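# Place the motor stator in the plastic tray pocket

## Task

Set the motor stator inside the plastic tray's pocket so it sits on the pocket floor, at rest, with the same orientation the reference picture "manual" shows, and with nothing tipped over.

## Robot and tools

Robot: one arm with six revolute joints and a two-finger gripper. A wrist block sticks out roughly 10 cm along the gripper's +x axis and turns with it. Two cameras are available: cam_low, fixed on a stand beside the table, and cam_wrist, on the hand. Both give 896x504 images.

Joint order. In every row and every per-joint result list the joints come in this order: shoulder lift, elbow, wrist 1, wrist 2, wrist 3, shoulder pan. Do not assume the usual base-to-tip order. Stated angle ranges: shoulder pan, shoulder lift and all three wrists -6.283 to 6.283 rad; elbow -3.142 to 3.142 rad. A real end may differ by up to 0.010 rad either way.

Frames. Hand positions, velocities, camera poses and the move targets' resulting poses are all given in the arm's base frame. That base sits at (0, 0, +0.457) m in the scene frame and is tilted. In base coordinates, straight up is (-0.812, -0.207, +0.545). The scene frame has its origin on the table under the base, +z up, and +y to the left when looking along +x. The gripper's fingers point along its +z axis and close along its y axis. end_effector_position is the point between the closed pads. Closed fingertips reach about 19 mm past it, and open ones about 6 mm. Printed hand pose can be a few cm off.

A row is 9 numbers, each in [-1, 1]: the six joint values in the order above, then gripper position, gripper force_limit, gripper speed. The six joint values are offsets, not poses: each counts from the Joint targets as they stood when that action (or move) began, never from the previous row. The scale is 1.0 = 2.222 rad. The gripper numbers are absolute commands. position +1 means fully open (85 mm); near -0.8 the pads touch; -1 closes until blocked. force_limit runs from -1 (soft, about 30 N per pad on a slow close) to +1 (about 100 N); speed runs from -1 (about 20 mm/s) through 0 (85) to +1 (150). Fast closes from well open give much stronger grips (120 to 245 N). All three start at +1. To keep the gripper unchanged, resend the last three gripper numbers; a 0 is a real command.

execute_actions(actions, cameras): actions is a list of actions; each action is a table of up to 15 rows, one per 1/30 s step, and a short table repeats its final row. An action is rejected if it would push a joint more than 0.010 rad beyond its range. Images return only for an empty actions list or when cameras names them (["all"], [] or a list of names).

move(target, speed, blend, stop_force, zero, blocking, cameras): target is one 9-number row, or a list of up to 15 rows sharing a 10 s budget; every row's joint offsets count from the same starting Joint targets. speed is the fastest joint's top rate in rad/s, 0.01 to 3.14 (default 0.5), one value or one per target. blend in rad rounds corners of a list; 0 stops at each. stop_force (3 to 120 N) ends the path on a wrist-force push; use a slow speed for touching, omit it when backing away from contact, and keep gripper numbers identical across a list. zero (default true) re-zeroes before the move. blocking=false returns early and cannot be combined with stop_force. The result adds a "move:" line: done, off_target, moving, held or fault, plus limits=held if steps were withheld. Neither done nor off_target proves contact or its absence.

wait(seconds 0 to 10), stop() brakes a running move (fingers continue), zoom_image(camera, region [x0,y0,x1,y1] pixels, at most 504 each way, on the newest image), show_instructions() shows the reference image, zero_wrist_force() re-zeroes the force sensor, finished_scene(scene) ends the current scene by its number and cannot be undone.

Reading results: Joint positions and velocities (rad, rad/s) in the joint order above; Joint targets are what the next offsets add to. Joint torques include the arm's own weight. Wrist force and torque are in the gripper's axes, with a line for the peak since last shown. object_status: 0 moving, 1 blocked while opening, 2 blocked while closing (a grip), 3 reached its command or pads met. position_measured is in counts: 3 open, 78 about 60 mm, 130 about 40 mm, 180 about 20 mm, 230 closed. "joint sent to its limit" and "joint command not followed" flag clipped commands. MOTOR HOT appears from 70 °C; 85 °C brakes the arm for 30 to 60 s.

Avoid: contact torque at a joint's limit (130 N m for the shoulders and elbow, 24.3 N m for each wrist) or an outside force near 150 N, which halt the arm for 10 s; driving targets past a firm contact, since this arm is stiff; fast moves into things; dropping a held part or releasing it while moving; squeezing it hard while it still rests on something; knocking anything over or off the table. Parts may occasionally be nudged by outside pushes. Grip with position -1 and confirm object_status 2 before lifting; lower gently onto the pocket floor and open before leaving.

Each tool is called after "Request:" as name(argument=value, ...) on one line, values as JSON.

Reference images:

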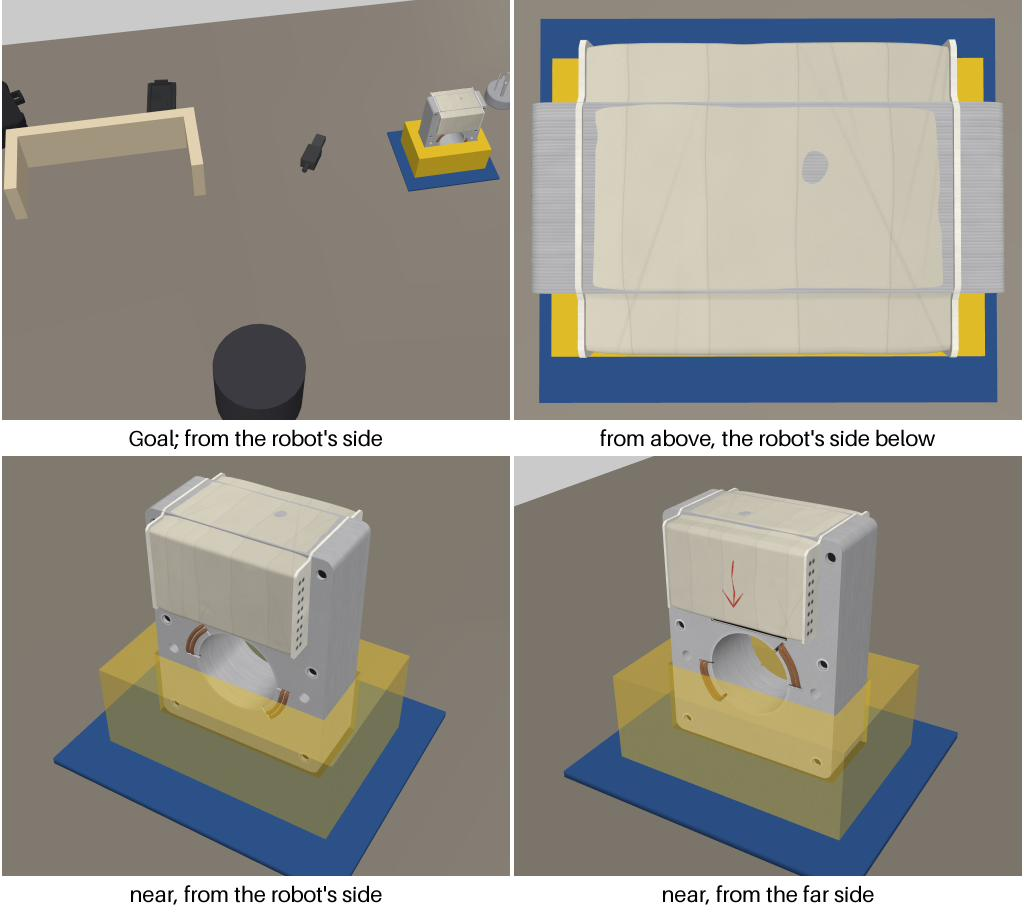

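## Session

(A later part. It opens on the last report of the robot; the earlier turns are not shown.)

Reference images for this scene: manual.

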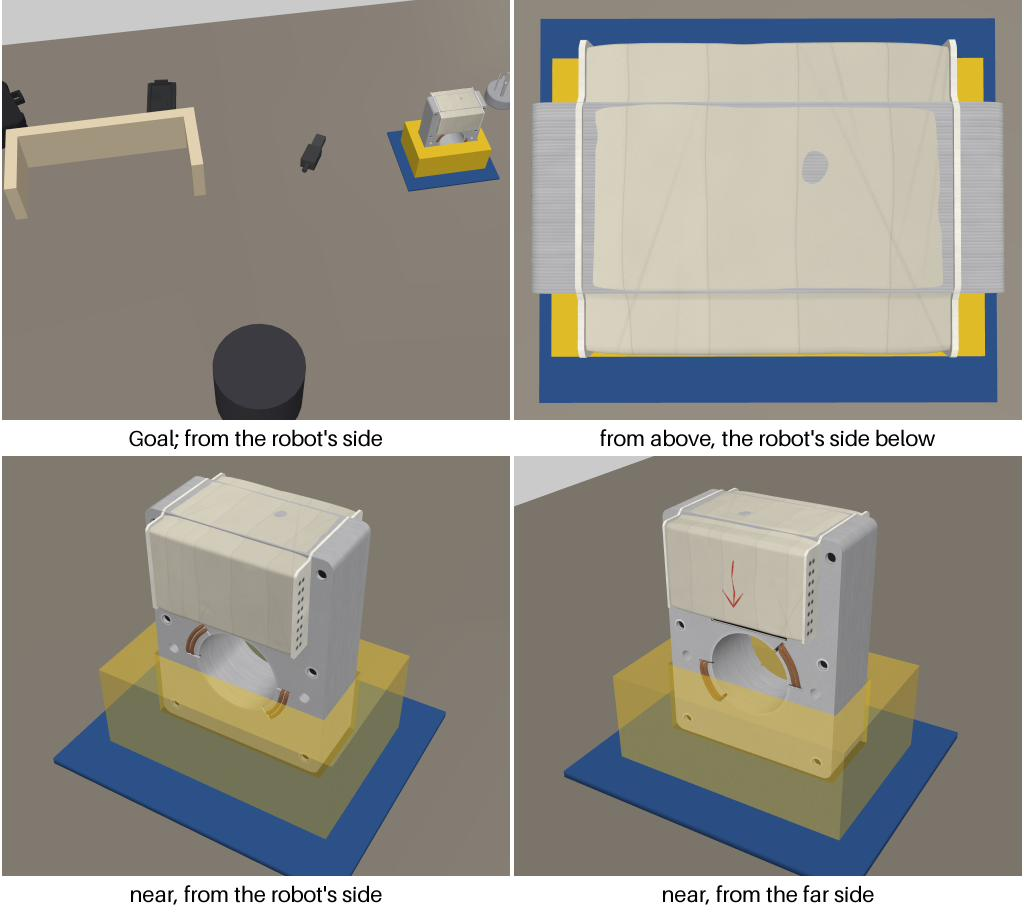

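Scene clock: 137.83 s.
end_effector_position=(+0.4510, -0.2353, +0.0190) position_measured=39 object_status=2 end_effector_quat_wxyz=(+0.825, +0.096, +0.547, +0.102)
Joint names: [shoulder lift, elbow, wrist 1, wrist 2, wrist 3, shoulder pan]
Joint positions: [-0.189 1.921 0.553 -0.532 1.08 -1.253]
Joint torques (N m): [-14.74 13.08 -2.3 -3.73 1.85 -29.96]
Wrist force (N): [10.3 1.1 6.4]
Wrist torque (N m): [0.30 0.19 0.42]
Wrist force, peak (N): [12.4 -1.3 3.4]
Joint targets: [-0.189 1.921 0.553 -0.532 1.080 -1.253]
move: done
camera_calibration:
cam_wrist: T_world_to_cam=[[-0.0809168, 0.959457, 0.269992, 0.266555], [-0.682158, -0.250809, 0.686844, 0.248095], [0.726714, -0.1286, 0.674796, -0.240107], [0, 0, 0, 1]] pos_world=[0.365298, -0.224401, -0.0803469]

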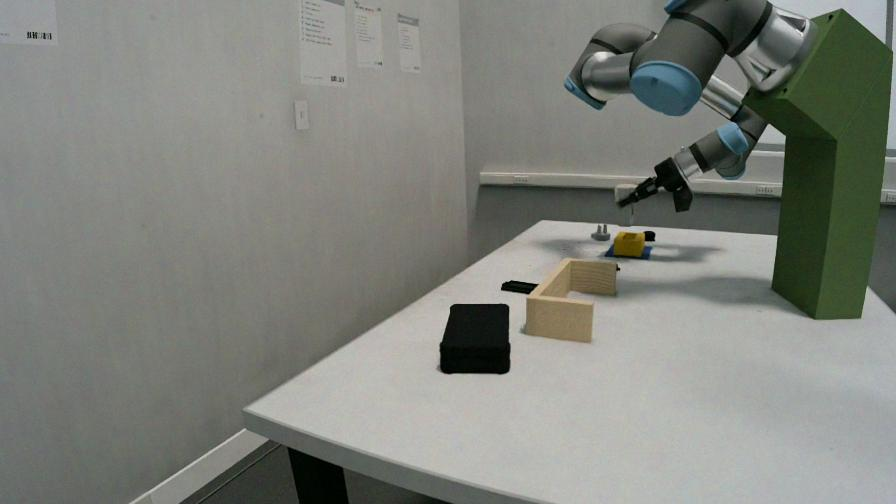

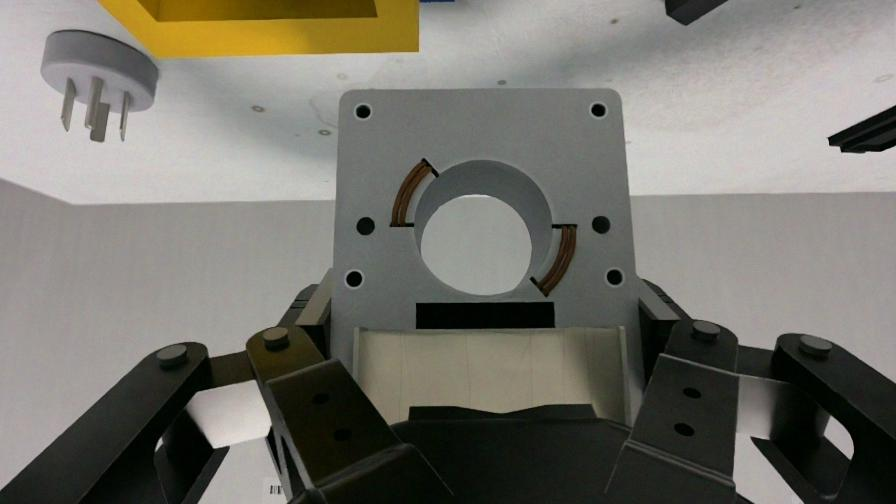

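Request:
move(target=[0.0265, -0.0976, 0.0584, 0.0058, 0.0144, -0.0093, -1, 0.3, -1], speed=[0.15], cameras=["cam_wrist"])

Request:
zoom_image(camera="cam_wrist", region=[260, 0, 700, 140])

Scene clock: 143.57 s.
end_effector_position=(+0.4649, -0.3007, -0.0129) position_measured=39 object_status=2 end_effector_quat_wxyz=(+0.825, +0.096, +0.547, +0.103) end_effector_velocity=(-0.001, +0.001, +0.000) end_effector_angular_velocity=(-0.002, -0.001, -0.002)
Joint names: [shoulder lift, elbow, wrist 1, wrist 2, wrist 3, shoulder pan]
Joint positions: [-0.13 1.704 0.683 -0.519 1.112 -1.273]
Joint velocities: [-0.001 0.004 -0.005 -0.001 -0.001 -0.001]
Joint torques (N m): [-36.63 11.28 -2.2 -3.36 -0.72 -40.73]
Wrist force (N): [10.1 1.3 6.3]
Wrist torque (N m): [0.33 0.21 0.34]
Wrist force, peak (N): [10.6 1.0 6.1]
Joint targets: [-0.130 1.704 0.683 -0.519 1.112 -1.273]
move: done
camera_calibration:
cam_wrist: T_world_to_cam=[[-0.0809871, 0.95937, 0.270279, 0.33911], [-0.682542, -0.250993, 0.686395, 0.263264], [0.726345, -0.128888, 0.675138, -0.237], [0, 0, 0, 1]] pos_world=[0.379297, -0.289801, -0.11235]
Images, in order (width x height): cam_wrist 896x504.

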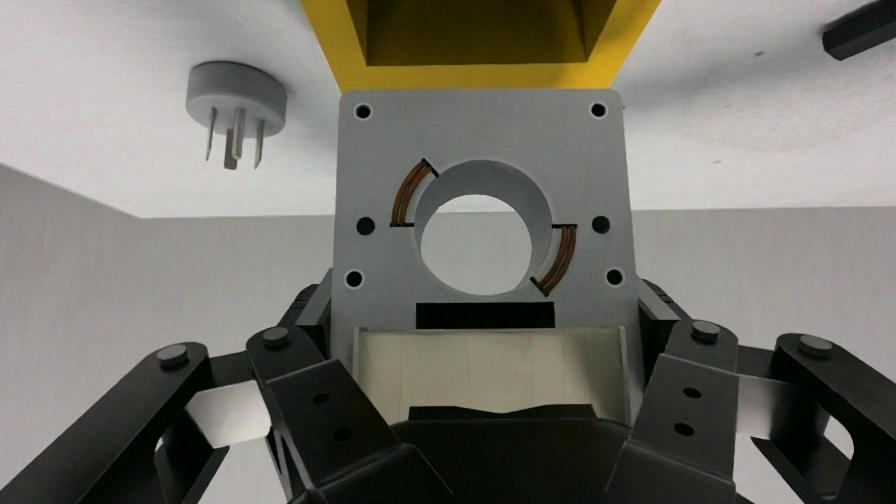

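Scaled by 1.145.

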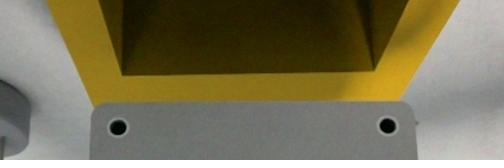

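Request:
move(target=[0.0116, -0.0110, 0.0210, -0.0113, -0.0253, 0.0167, -1, 0.3, -1], speed=[0.06], cameras=["cam_wrist"])

Request:
zoom_image(camera="cam_wrist", region=[260, 0, 700, 140])

Scene clock: 149.73 s.
end_effector_position=(+0.4768, -0.2958, -0.0200) position_measured=39 object_status=2 end_effector_quat_wxyz=(+0.826, +0.096, +0.546, +0.102)
Joint names: [shoulder lift, elbow, wrist 1, wrist 2, wrist 3, shoulder pan]
Joint positions: [-0.104 1.679 0.73 -0.545 1.055 -1.236]
Joint torques (N m): [-33.14 7.36 -1.85 -3.2 1.63 -53.6]
Wrist force (N): [10.2 1.5 6.5]
Wrist torque (N m): [0.36 0.21 0.53]
Wrist force, peak (N): [10.6 1.5 6.7]
Joint targets: [-0.104 1.679 0.729 -0.544 1.055 -1.236]
move: done
camera_calibration:
cam_wrist: T_world_to_cam=[[-0.0804463, 0.959575, 0.26971, 0.33698], [-0.683232, -0.250104, 0.686034, 0.278062], [0.725756, -0.129085, 0.675733, -0.24003], [0, 0, 0, 1]] pos_world=[0.391293, -0.284798, -0.11945]
Images, in order (width x height): cam_wrist 896x504.

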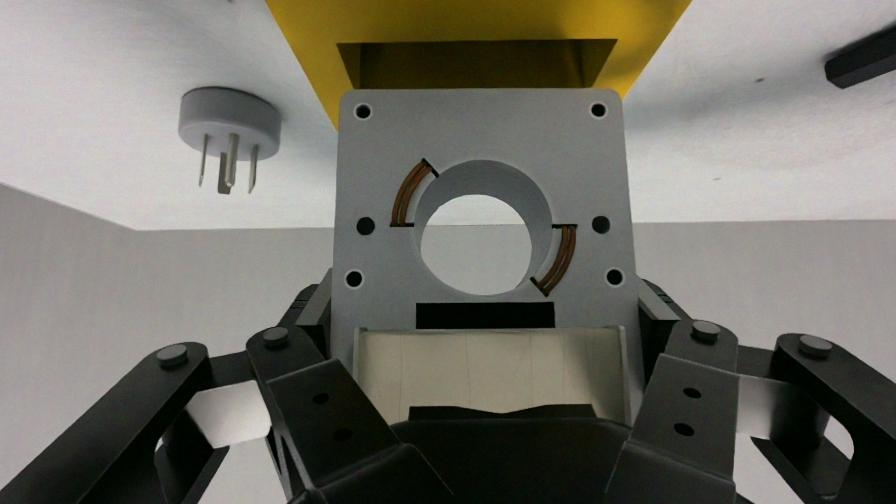

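Scaled by 1.145.

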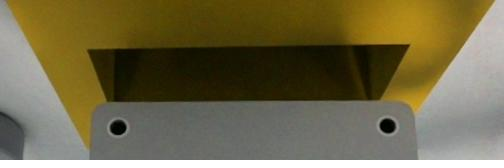

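Request:
move(target=[0.0034, -0.0123, 0.0057, 0.0049, -0.0045, 0.0057, -1, 0.3, -1], speed=[0.04], stop_force=6, cameras=["cam_wrist"])

Request:
zoom_image(camera="cam_wrist", region=[300, 0, 480, 120])

Request:
zoom_image(camera="cam_wrist", region=[480, 0, 660, 120])

Scene clock: 156.73 s.
end_effector_position=(+0.4836, -0.2943, -0.0248) position_measured=39 object_status=2 end_effector_quat_wxyz=(+0.824, +0.084, +0.550, +0.103)
Joint names: [shoulder lift, elbow, wrist 1, wrist 2, wrist 3, shoulder pan]
Joint positions: [-0.097 1.652 0.742 -0.533 1.045 -1.224]
Joint torques (N m): [-35.95 11.53 -2.6 -5.97 1.41 -53.87]
Wrist force (N): [10.0 1.2 6.5]
Wrist torque (N m): [0.32 0.23 0.54]
Wrist force, peak (N): [10.4 1.4 6.6]
Joint targets: [-0.097 1.652 0.742 -0.533 1.045 -1.224]
move: done
camera_calibration:
cam_wrist: T_world_to_cam=[[-0.0944124, 0.963096, 0.252057, 0.344707], [-0.675302, -0.247988, 0.6946, 0.283392], [0.731474, -0.104636, 0.673793, -0.237102], [0, 0, 0, 1]] pos_world=[0.397353, -0.286518, -0.123973]
Images, in order (width x height): cam_wrist 896x504.

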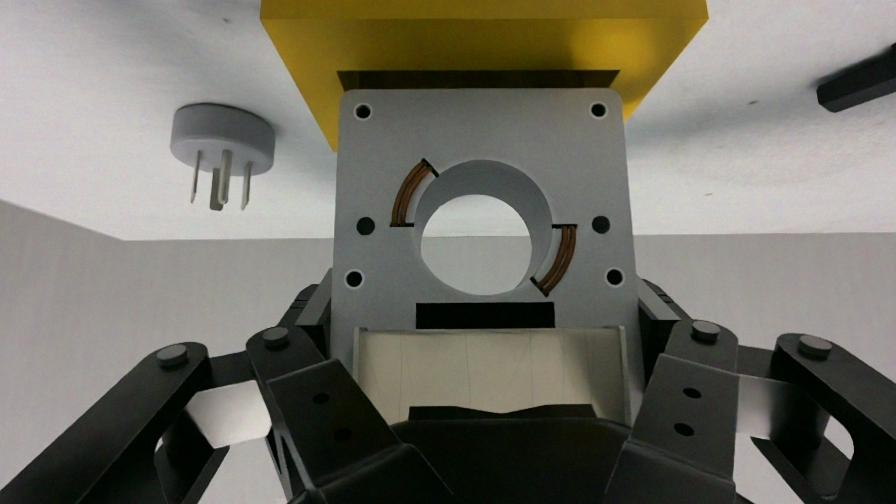

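Scaled by 2.800.

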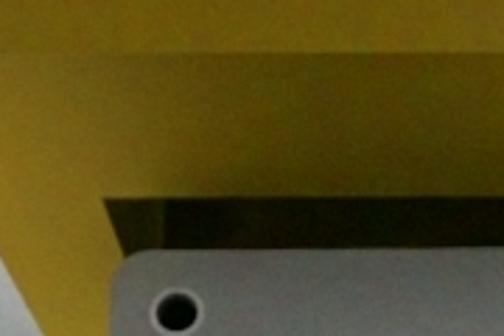

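Scaled by 2.800.

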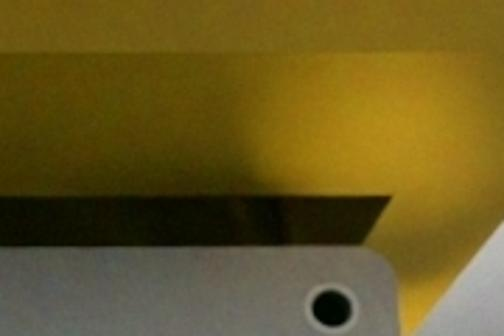

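Request:
move(target=[0.0028, -0.0038, 0.0028, -0.0010, -0.0022, 0.0028, -1, 0.3, -1], speed=[0.02], stop_force=4, cameras=["cam_wrist"])

Request:
zoom_image(camera="cam_wrist", region=[300, 20, 480, 140])

Request:
zoom_image(camera="cam_wrist", region=[480, 20, 660, 140])

Scene clock: 159.97 s.
end_effector_position=(+0.4859, -0.2933, -0.0271) position_measured=39 object_status=2 end_effector_quat_wxyz=(+0.824, +0.083, +0.551, +0.104)
Joint names: [shoulder lift, elbow, wrist 1, wrist 2, wrist 3, shoulder pan]
Joint positions: [-0.09 1.644 0.748 -0.536 1.041 -1.217]
Joint torques (N m): [-32.17 10.89 -1.84 -4.26 1.01 -49.46]
Wrist force (N): [10.0 1.3 6.3]
Wrist torque (N m): [0.33 0.23 0.53]
Wrist force, peak (N): [10.2 1.2 6.6]
Joint targets: [-0.090 1.644 0.748 -0.536 1.041 -1.217]
move: done
camera_calibration:
cam_wrist: T_world_to_cam=[[-0.0972456, 0.962841, 0.251954, 0.345886], [-0.674642, -0.249889, 0.69456, 0.285908], [0.731712, -0.102436, 0.673873, -0.236625], [0, 0, 0, 1]] pos_world=[0.399662, -0.285826, -0.126273]
Images, in order (width x height): cam_wrist 896x504.

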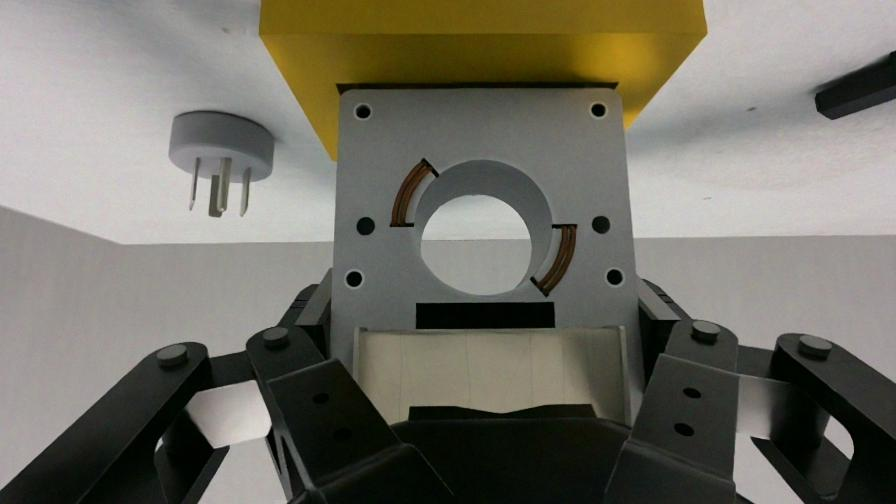

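Scaled by 2.800.

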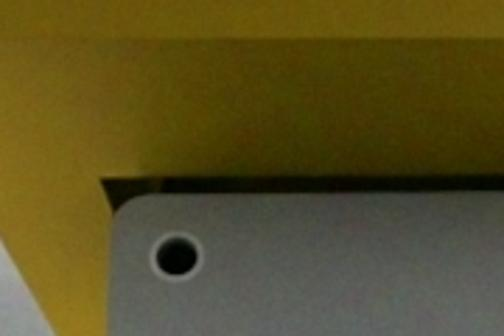

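Scaled by 2.800.

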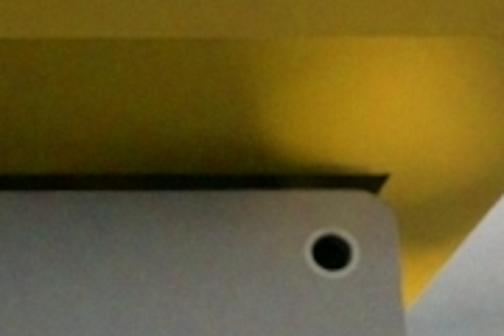

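Request:
move(target=[0.0020, -0.0039, 0.0058, -0.0023, -0.0046, 0.0034, -1, 0.3, -1], speed=[0.01], stop_force=5, cameras=["cam_wrist"])

Request:
zoom_image(camera="cam_wrist", region=[300, 20, 480, 140])

Request:
zoom_image(camera="cam_wrist", region=[480, 20, 660, 140])

Scene clock: 169.10 s.
end_effector_position=(+0.4888, -0.2936, -0.0282) position_measured=39 object_status=2 end_effector_quat_wxyz=(+0.824, +0.083, +0.550, +0.105)
Joint names: [shoulder lift, elbow, wrist 1, wrist 2, wrist 3, shoulder pan]
Joint positions: [-0.086 1.635 0.761 -0.541 1.031 -1.21]
Joint torques (N m): [-33.77 10.84 -2.36 -0.94 1.45 -51.56]
Wrist force (N): [5.4 1.4 3.0]
Wrist torque (N m): [0.44 0.47 0.40]
Wrist force, peak (N): [10.2 1.1 6.5]
Joint targets: [-0.086 1.635 0.761 -0.541 1.031 -1.210]
move: contact
camera_calibration:
cam_wrist: T_world_to_cam=[[-0.0974006, 0.962855, 0.25184, 0.346882], [-0.674873, -0.249877, 0.69434, 0.288597], [0.731478, -0.102331, 0.674143, -0.237887], [0, 0, 0, 1]] pos_world=[0.402562, -0.286226, -0.127373]
Images, in order (width x height): cam_wrist 896x504.

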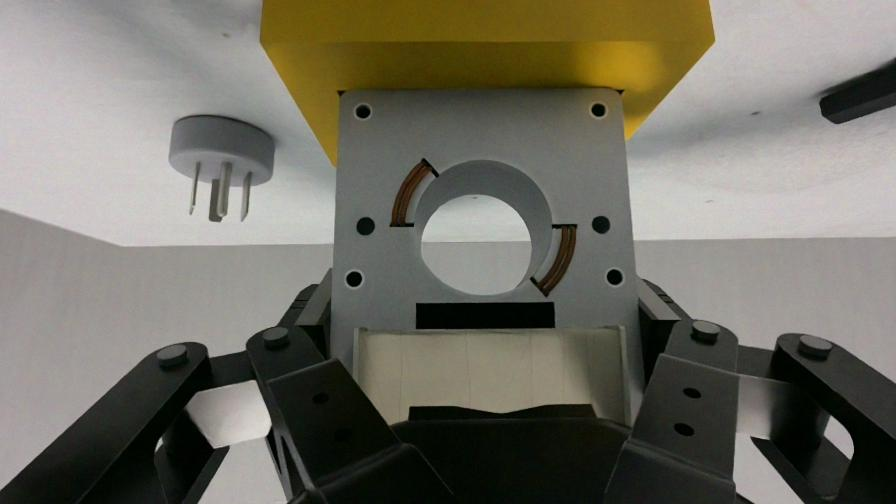

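Scaled by 2.800.

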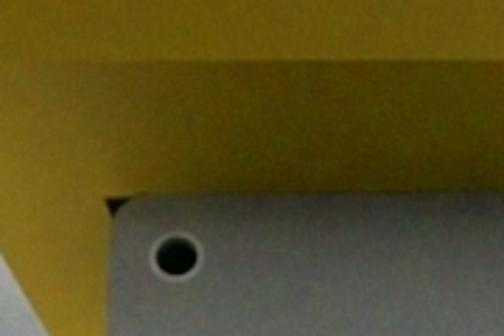

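Scaled by 2.800.

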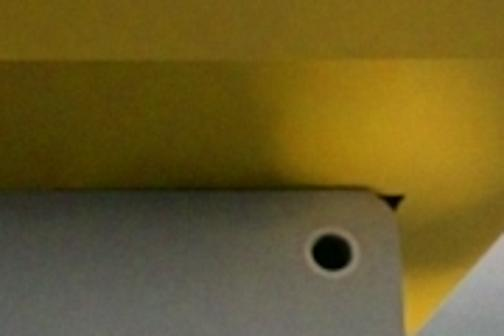

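Request:
move(target=[-0.0031, 0.0023, 0.0001, 0.0005, 0.0009, -0.0007, -1, 0.3, -1], speed=[0.02])

Request:
move(target=[0.0064, -0.0082, 0.0114, -0.0057, -0.0113, 0.0082, -1, 0.3, -1], speed=[0.02], stop_force=5, cameras=["cam_wrist"])

Request:
zoom_image(camera="cam_wrist", region=[300, 20, 660, 140])

Scene clock: 172.30 s.
end_effector_position=(+0.4885, -0.2944, -0.0253) position_measured=39 object_status=2 end_effector_quat_wxyz=(+0.824, +0.083, +0.550, +0.105)
Joint names: [shoulder lift, elbow, wrist 1, wrist 2, wrist 3, shoulder pan]
Joint positions: [-0.093 1.64 0.761 -0.54 1.033 -1.212]
Joint torques (N m): [-27.46 6.35 2.5 -2.14 1.56 -50.89]
Wrist force (N): [10.0 1.3 6.5]
Wrist torque (N m): [0.34 0.22 0.35]
Wrist force, peak (N): [10.1 1.2 6.6]
Joint targets: [-0.093 1.640 0.761 -0.540 1.033 -1.211]
move: done

Scene clock: 174.20 s.
end_effector_position=(+0.4950, -0.2930, -0.0297) position_measured=39 object_status=2 end_effector_quat_wxyz=(+0.824, +0.083, +0.550, +0.105)
Joint names: [shoulder lift, elbow, wrist 1, wrist 2, wrist 3, shoulder pan]
Joint positions: [-0.079 1.622 0.786 -0.552 1.007 -1.193]
Joint torques (N m): [-32.3 11.53 -2.44 -2.51 1.17 -51]
Wrist force (N): [10.0 1.0 6.2]
Wrist torque (N m): [0.28 0.22 0.54]
Wrist force, peak (N): [10.5 1.1 6.7]
Joint targets: [-0.079 1.622 0.786 -0.552 1.007 -1.193]
move: done
camera_calibration:
cam_wrist: T_world_to_cam=[[-0.0976199, 0.9628, 0.251966, 0.347306], [-0.675051, -0.250089, 0.69409, 0.294048], [0.731284, -0.102333, 0.674353, -0.241165], [0, 0, 0, 1]] pos_world=[0.408762, -0.285527, -0.128975]
Images, in order (width x height): cam_wrist 896x504.

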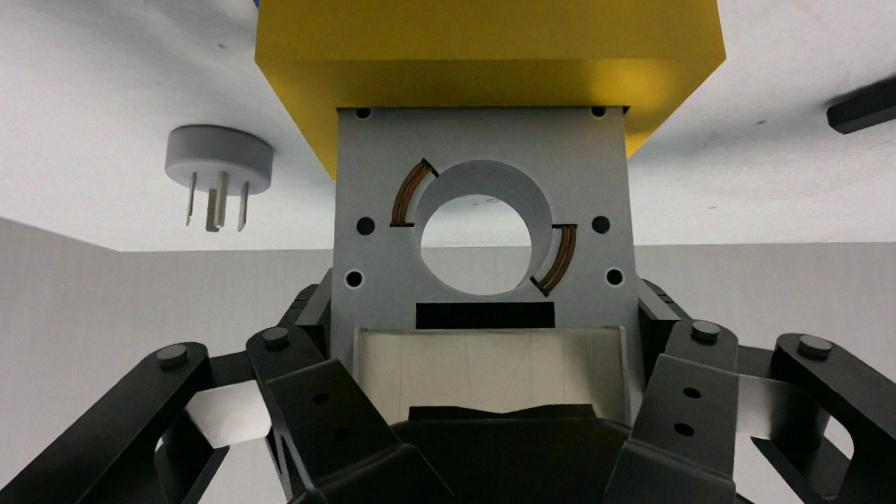

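Scaled by 1.400.

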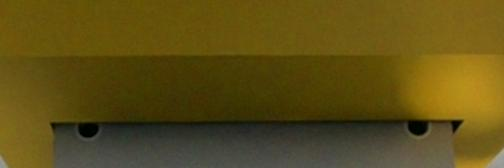

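Request:
move(target=[0.0064,-0.0082,0.0114,-0.0057,-0.0113,0.0082,-1,0.3,-1], speed=0.02, stop_force=6)

Scene clock: 180.03 s.
end_effector_position=(+0.5015, -0.2915, -0.0342) position_measured=39 object_status=2 end_effector_quat_wxyz=(+0.824, +0.083, +0.550, +0.105)
Joint names: [shoulder lift, elbow, wrist 1, wrist 2, wrist 3, shoulder pan]
Joint positions: [-0.064 1.604 0.812 -0.565 0.982 -1.175]
Joint torques (N m): [-31.93 12.03 -2.42 -2.43 1.22 -50.53]
Wrist force (N): [10.0 1.1 6.4]
Wrist torque (N m): [0.29 0.21 0.54]
Wrist force, peak (N): [10.2 1.1 6.7]
Joint targets: [-0.064 1.604 0.812 -0.565 0.982 -1.175]
move: done

Request:
move(target=[0.0158,-0.0206,0.0286,-0.0143,-0.028,0.0206,-1,0.3,-1], speed=0.02, stop_force=6, cameras=["cam_wrist"])

Scene clock: 184.20 s.
end_effector_position=(+0.5149, -0.2881, -0.0436) position_measured=39 object_status=2 end_effector_quat_wxyz=(+0.824, +0.083, +0.551, +0.104)
Joint names: [shoulder lift, elbow, wrist 1, wrist 2, wrist 3, shoulder pan]
Joint positions: [-0.036 1.567 0.863 -0.59 0.932 -1.138]
Joint torques (N m): [-34.3 11.03 -2.39 -1.53 1.72 -51.54]
Wrist force (N): [4.4 3.9 2.4]
Wrist torque (N m): [0.37 0.34 0.44]
Wrist force, peak (N): [10.3 1.2 6.6]
Joint targets: [-0.036 1.567 0.863 -0.590 0.932 -1.138]
move: contact; the wrist 1 is farthest, 0.013 rad from its target
camera_calibration:
cam_wrist: T_world_to_cam=[[-0.0962609, 0.962961, 0.251873, 0.347383], [-0.673757, -0.2493, 0.69563, 0.317894], [0.732656, -0.102739, 0.6728, -0.246828], [0, 0, 0, 1]] pos_world=[0.428463, -0.280624, -0.142567]
Images, in order (width x height): cam_wrist 896x504.

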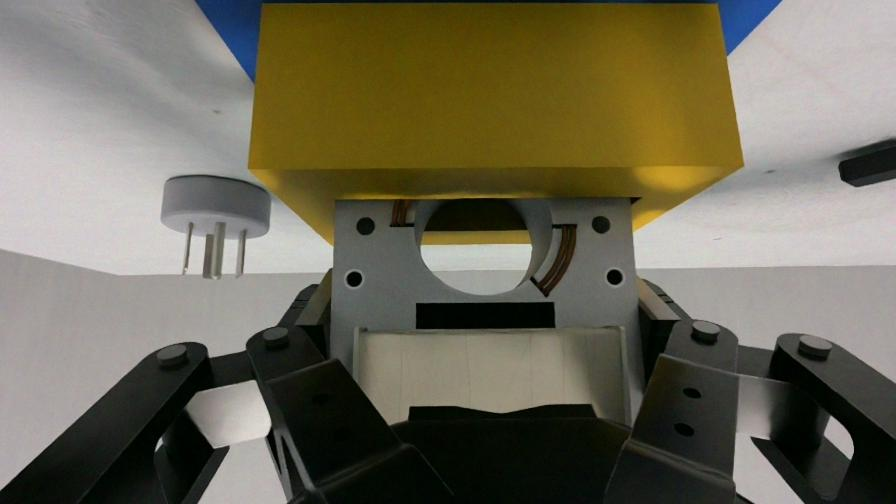

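Request:
zoom_image(camera="cam_wrist", region=[300, 20, 660, 320])

Scaled by 1.400.

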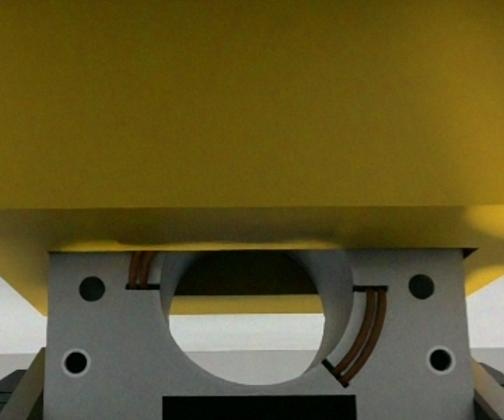

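Request:
move(target=[0,0,0,0,0,0,1,0.3,-1], cameras=["cam_wrist"])

Scene clock: 190.40 s.
end_effector_position=(+0.5149, -0.2881, -0.0435) position_measured=3 object_status=0 end_effector_quat_wxyz=(+0.824, +0.083, +0.551, +0.104)
Joint names: [shoulder lift, elbow, wrist 1, wrist 2, wrist 3, shoulder pan]
Joint positions: [-0.036 1.567 0.862 -0.591 0.932 -1.138]
Joint torques (N m): [-28.99 10.28 1.05 -0.75 0.94 -38.88]
Wrist force (N): [-0.6 1.2 0.7]
Wrist torque (N m): [0.29 0.50 0.46]
Wrist force, peak (N): [4.9 3.6 3.6]
Joint targets: [-0.036 1.567 0.863 -0.590 0.932 -1.138]
move: done
camera_calibration:
cam_wrist: T_world_to_cam=[[-0.0961437, 0.962981, 0.25184, 0.347333], [-0.673885, -0.249181, 0.695549, 0.317971], [0.732554, -0.102838, 0.672896, -0.246797], [0, 0, 0, 1]] pos_world=[0.428462, -0.280624, -0.142568]
Images, in order (width x height): cam_wrist 896x504.

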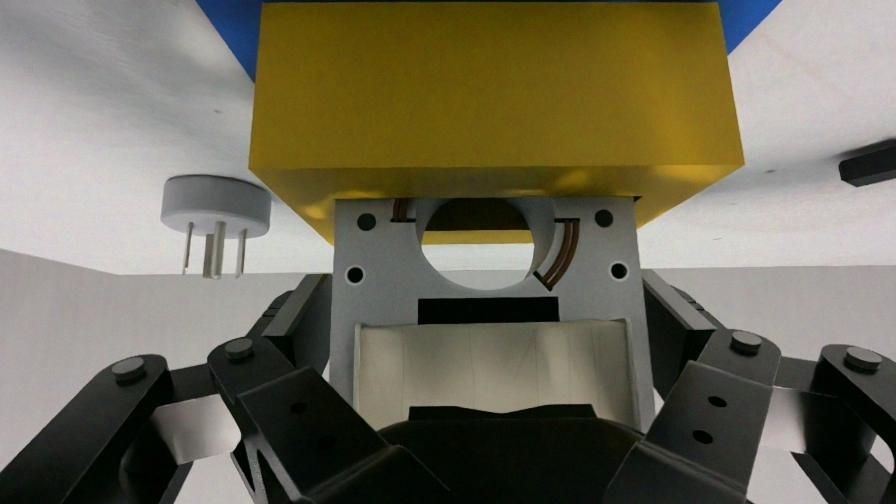

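Request:
move(target=[[0.00423,0.0077,-0.03434,0.01503,0.02655,-0.02066,1,0.3,-1],[0.00887,0.01904,-0.09298,0.03726,0.07601,-0.0541,1,0.3,-1],[0.00936,0.03974,-0.21764,0.07057,0.19217,-0.1162,1,0.3,-1]], speed=[0.03,0.06,0.15], blend=[0.005,0.01,0], cameras=["all"])

Scene clock: 203.77 s.
end_effector_position=(+0.4224, -0.2858, -0.0817) position_measured=3 object_status=3 end_effector_quat_wxyz=(+0.824, +0.083, +0.551, +0.104)
Joint names: [shoulder lift, elbow, wrist 1, wrist 2, wrist 3, shoulder pan]
Joint positions: [-0.015 1.656 0.379 -0.434 1.359 -1.397]
Joint torques (N m): [-14.32 -7.65 3.82 -4.03 -1.57 -27.7]
Wrist force (N): [-0.5 1.4 0.5]
Wrist torque (N m): [0.35 0.49 0.52]
Wrist force, peak (N): [-0.6 1.4 1.0]
Joint targets: [-0.015 1.655 0.379 -0.434 1.359 -1.396]
move: done
camera_calibration:
cam_wrist: T_world_to_cam=[[-0.0965361, 0.962833, 0.252256, 0.345988], [-0.673515, -0.249794, 0.695687, 0.282441], [0.732843, -0.102739, 0.672596, -0.153287], [0, 0, 0, 1]] pos_world=[0.335964, -0.278326, -0.180668]

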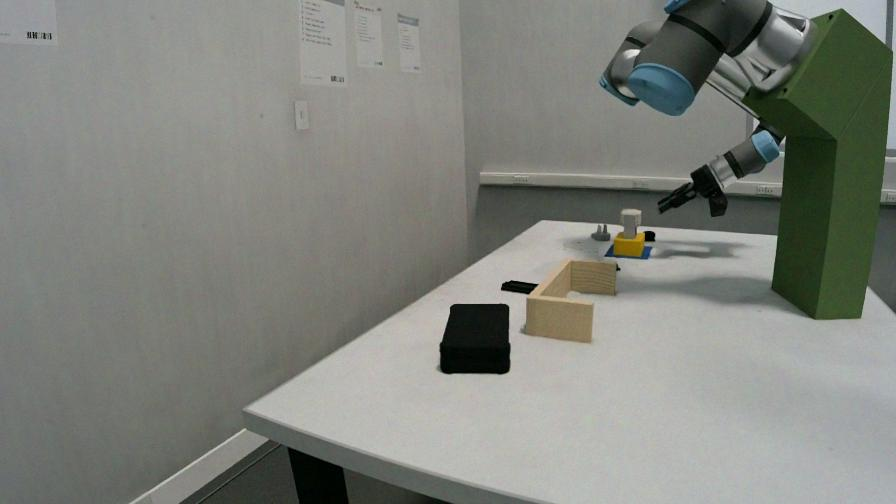

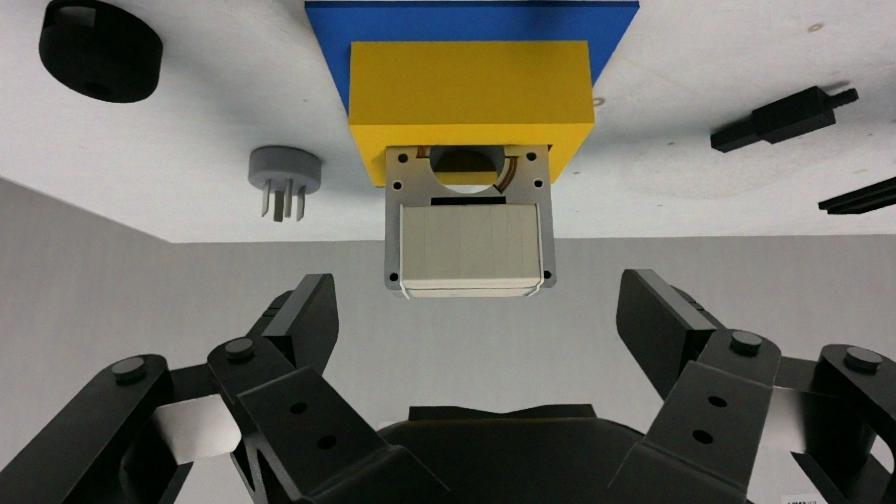

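Request:
zoom_image(camera="cam_wrist", region=[300, 0, 640, 310])

Request:
zoom_image(camera="cam_low", region=[560, 180, 700, 280])

Scaled by 1.482.

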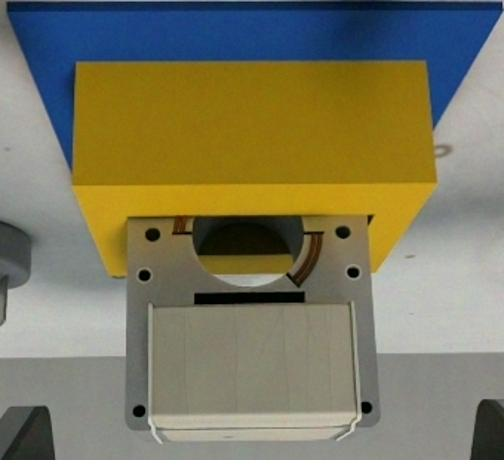

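Scaled by 3.600.

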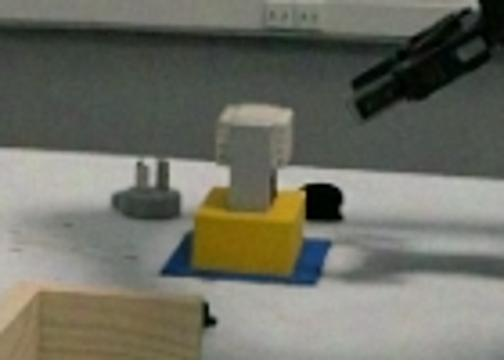

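Request:
finished_scene(scene=1)

The scene is finished: the task was done.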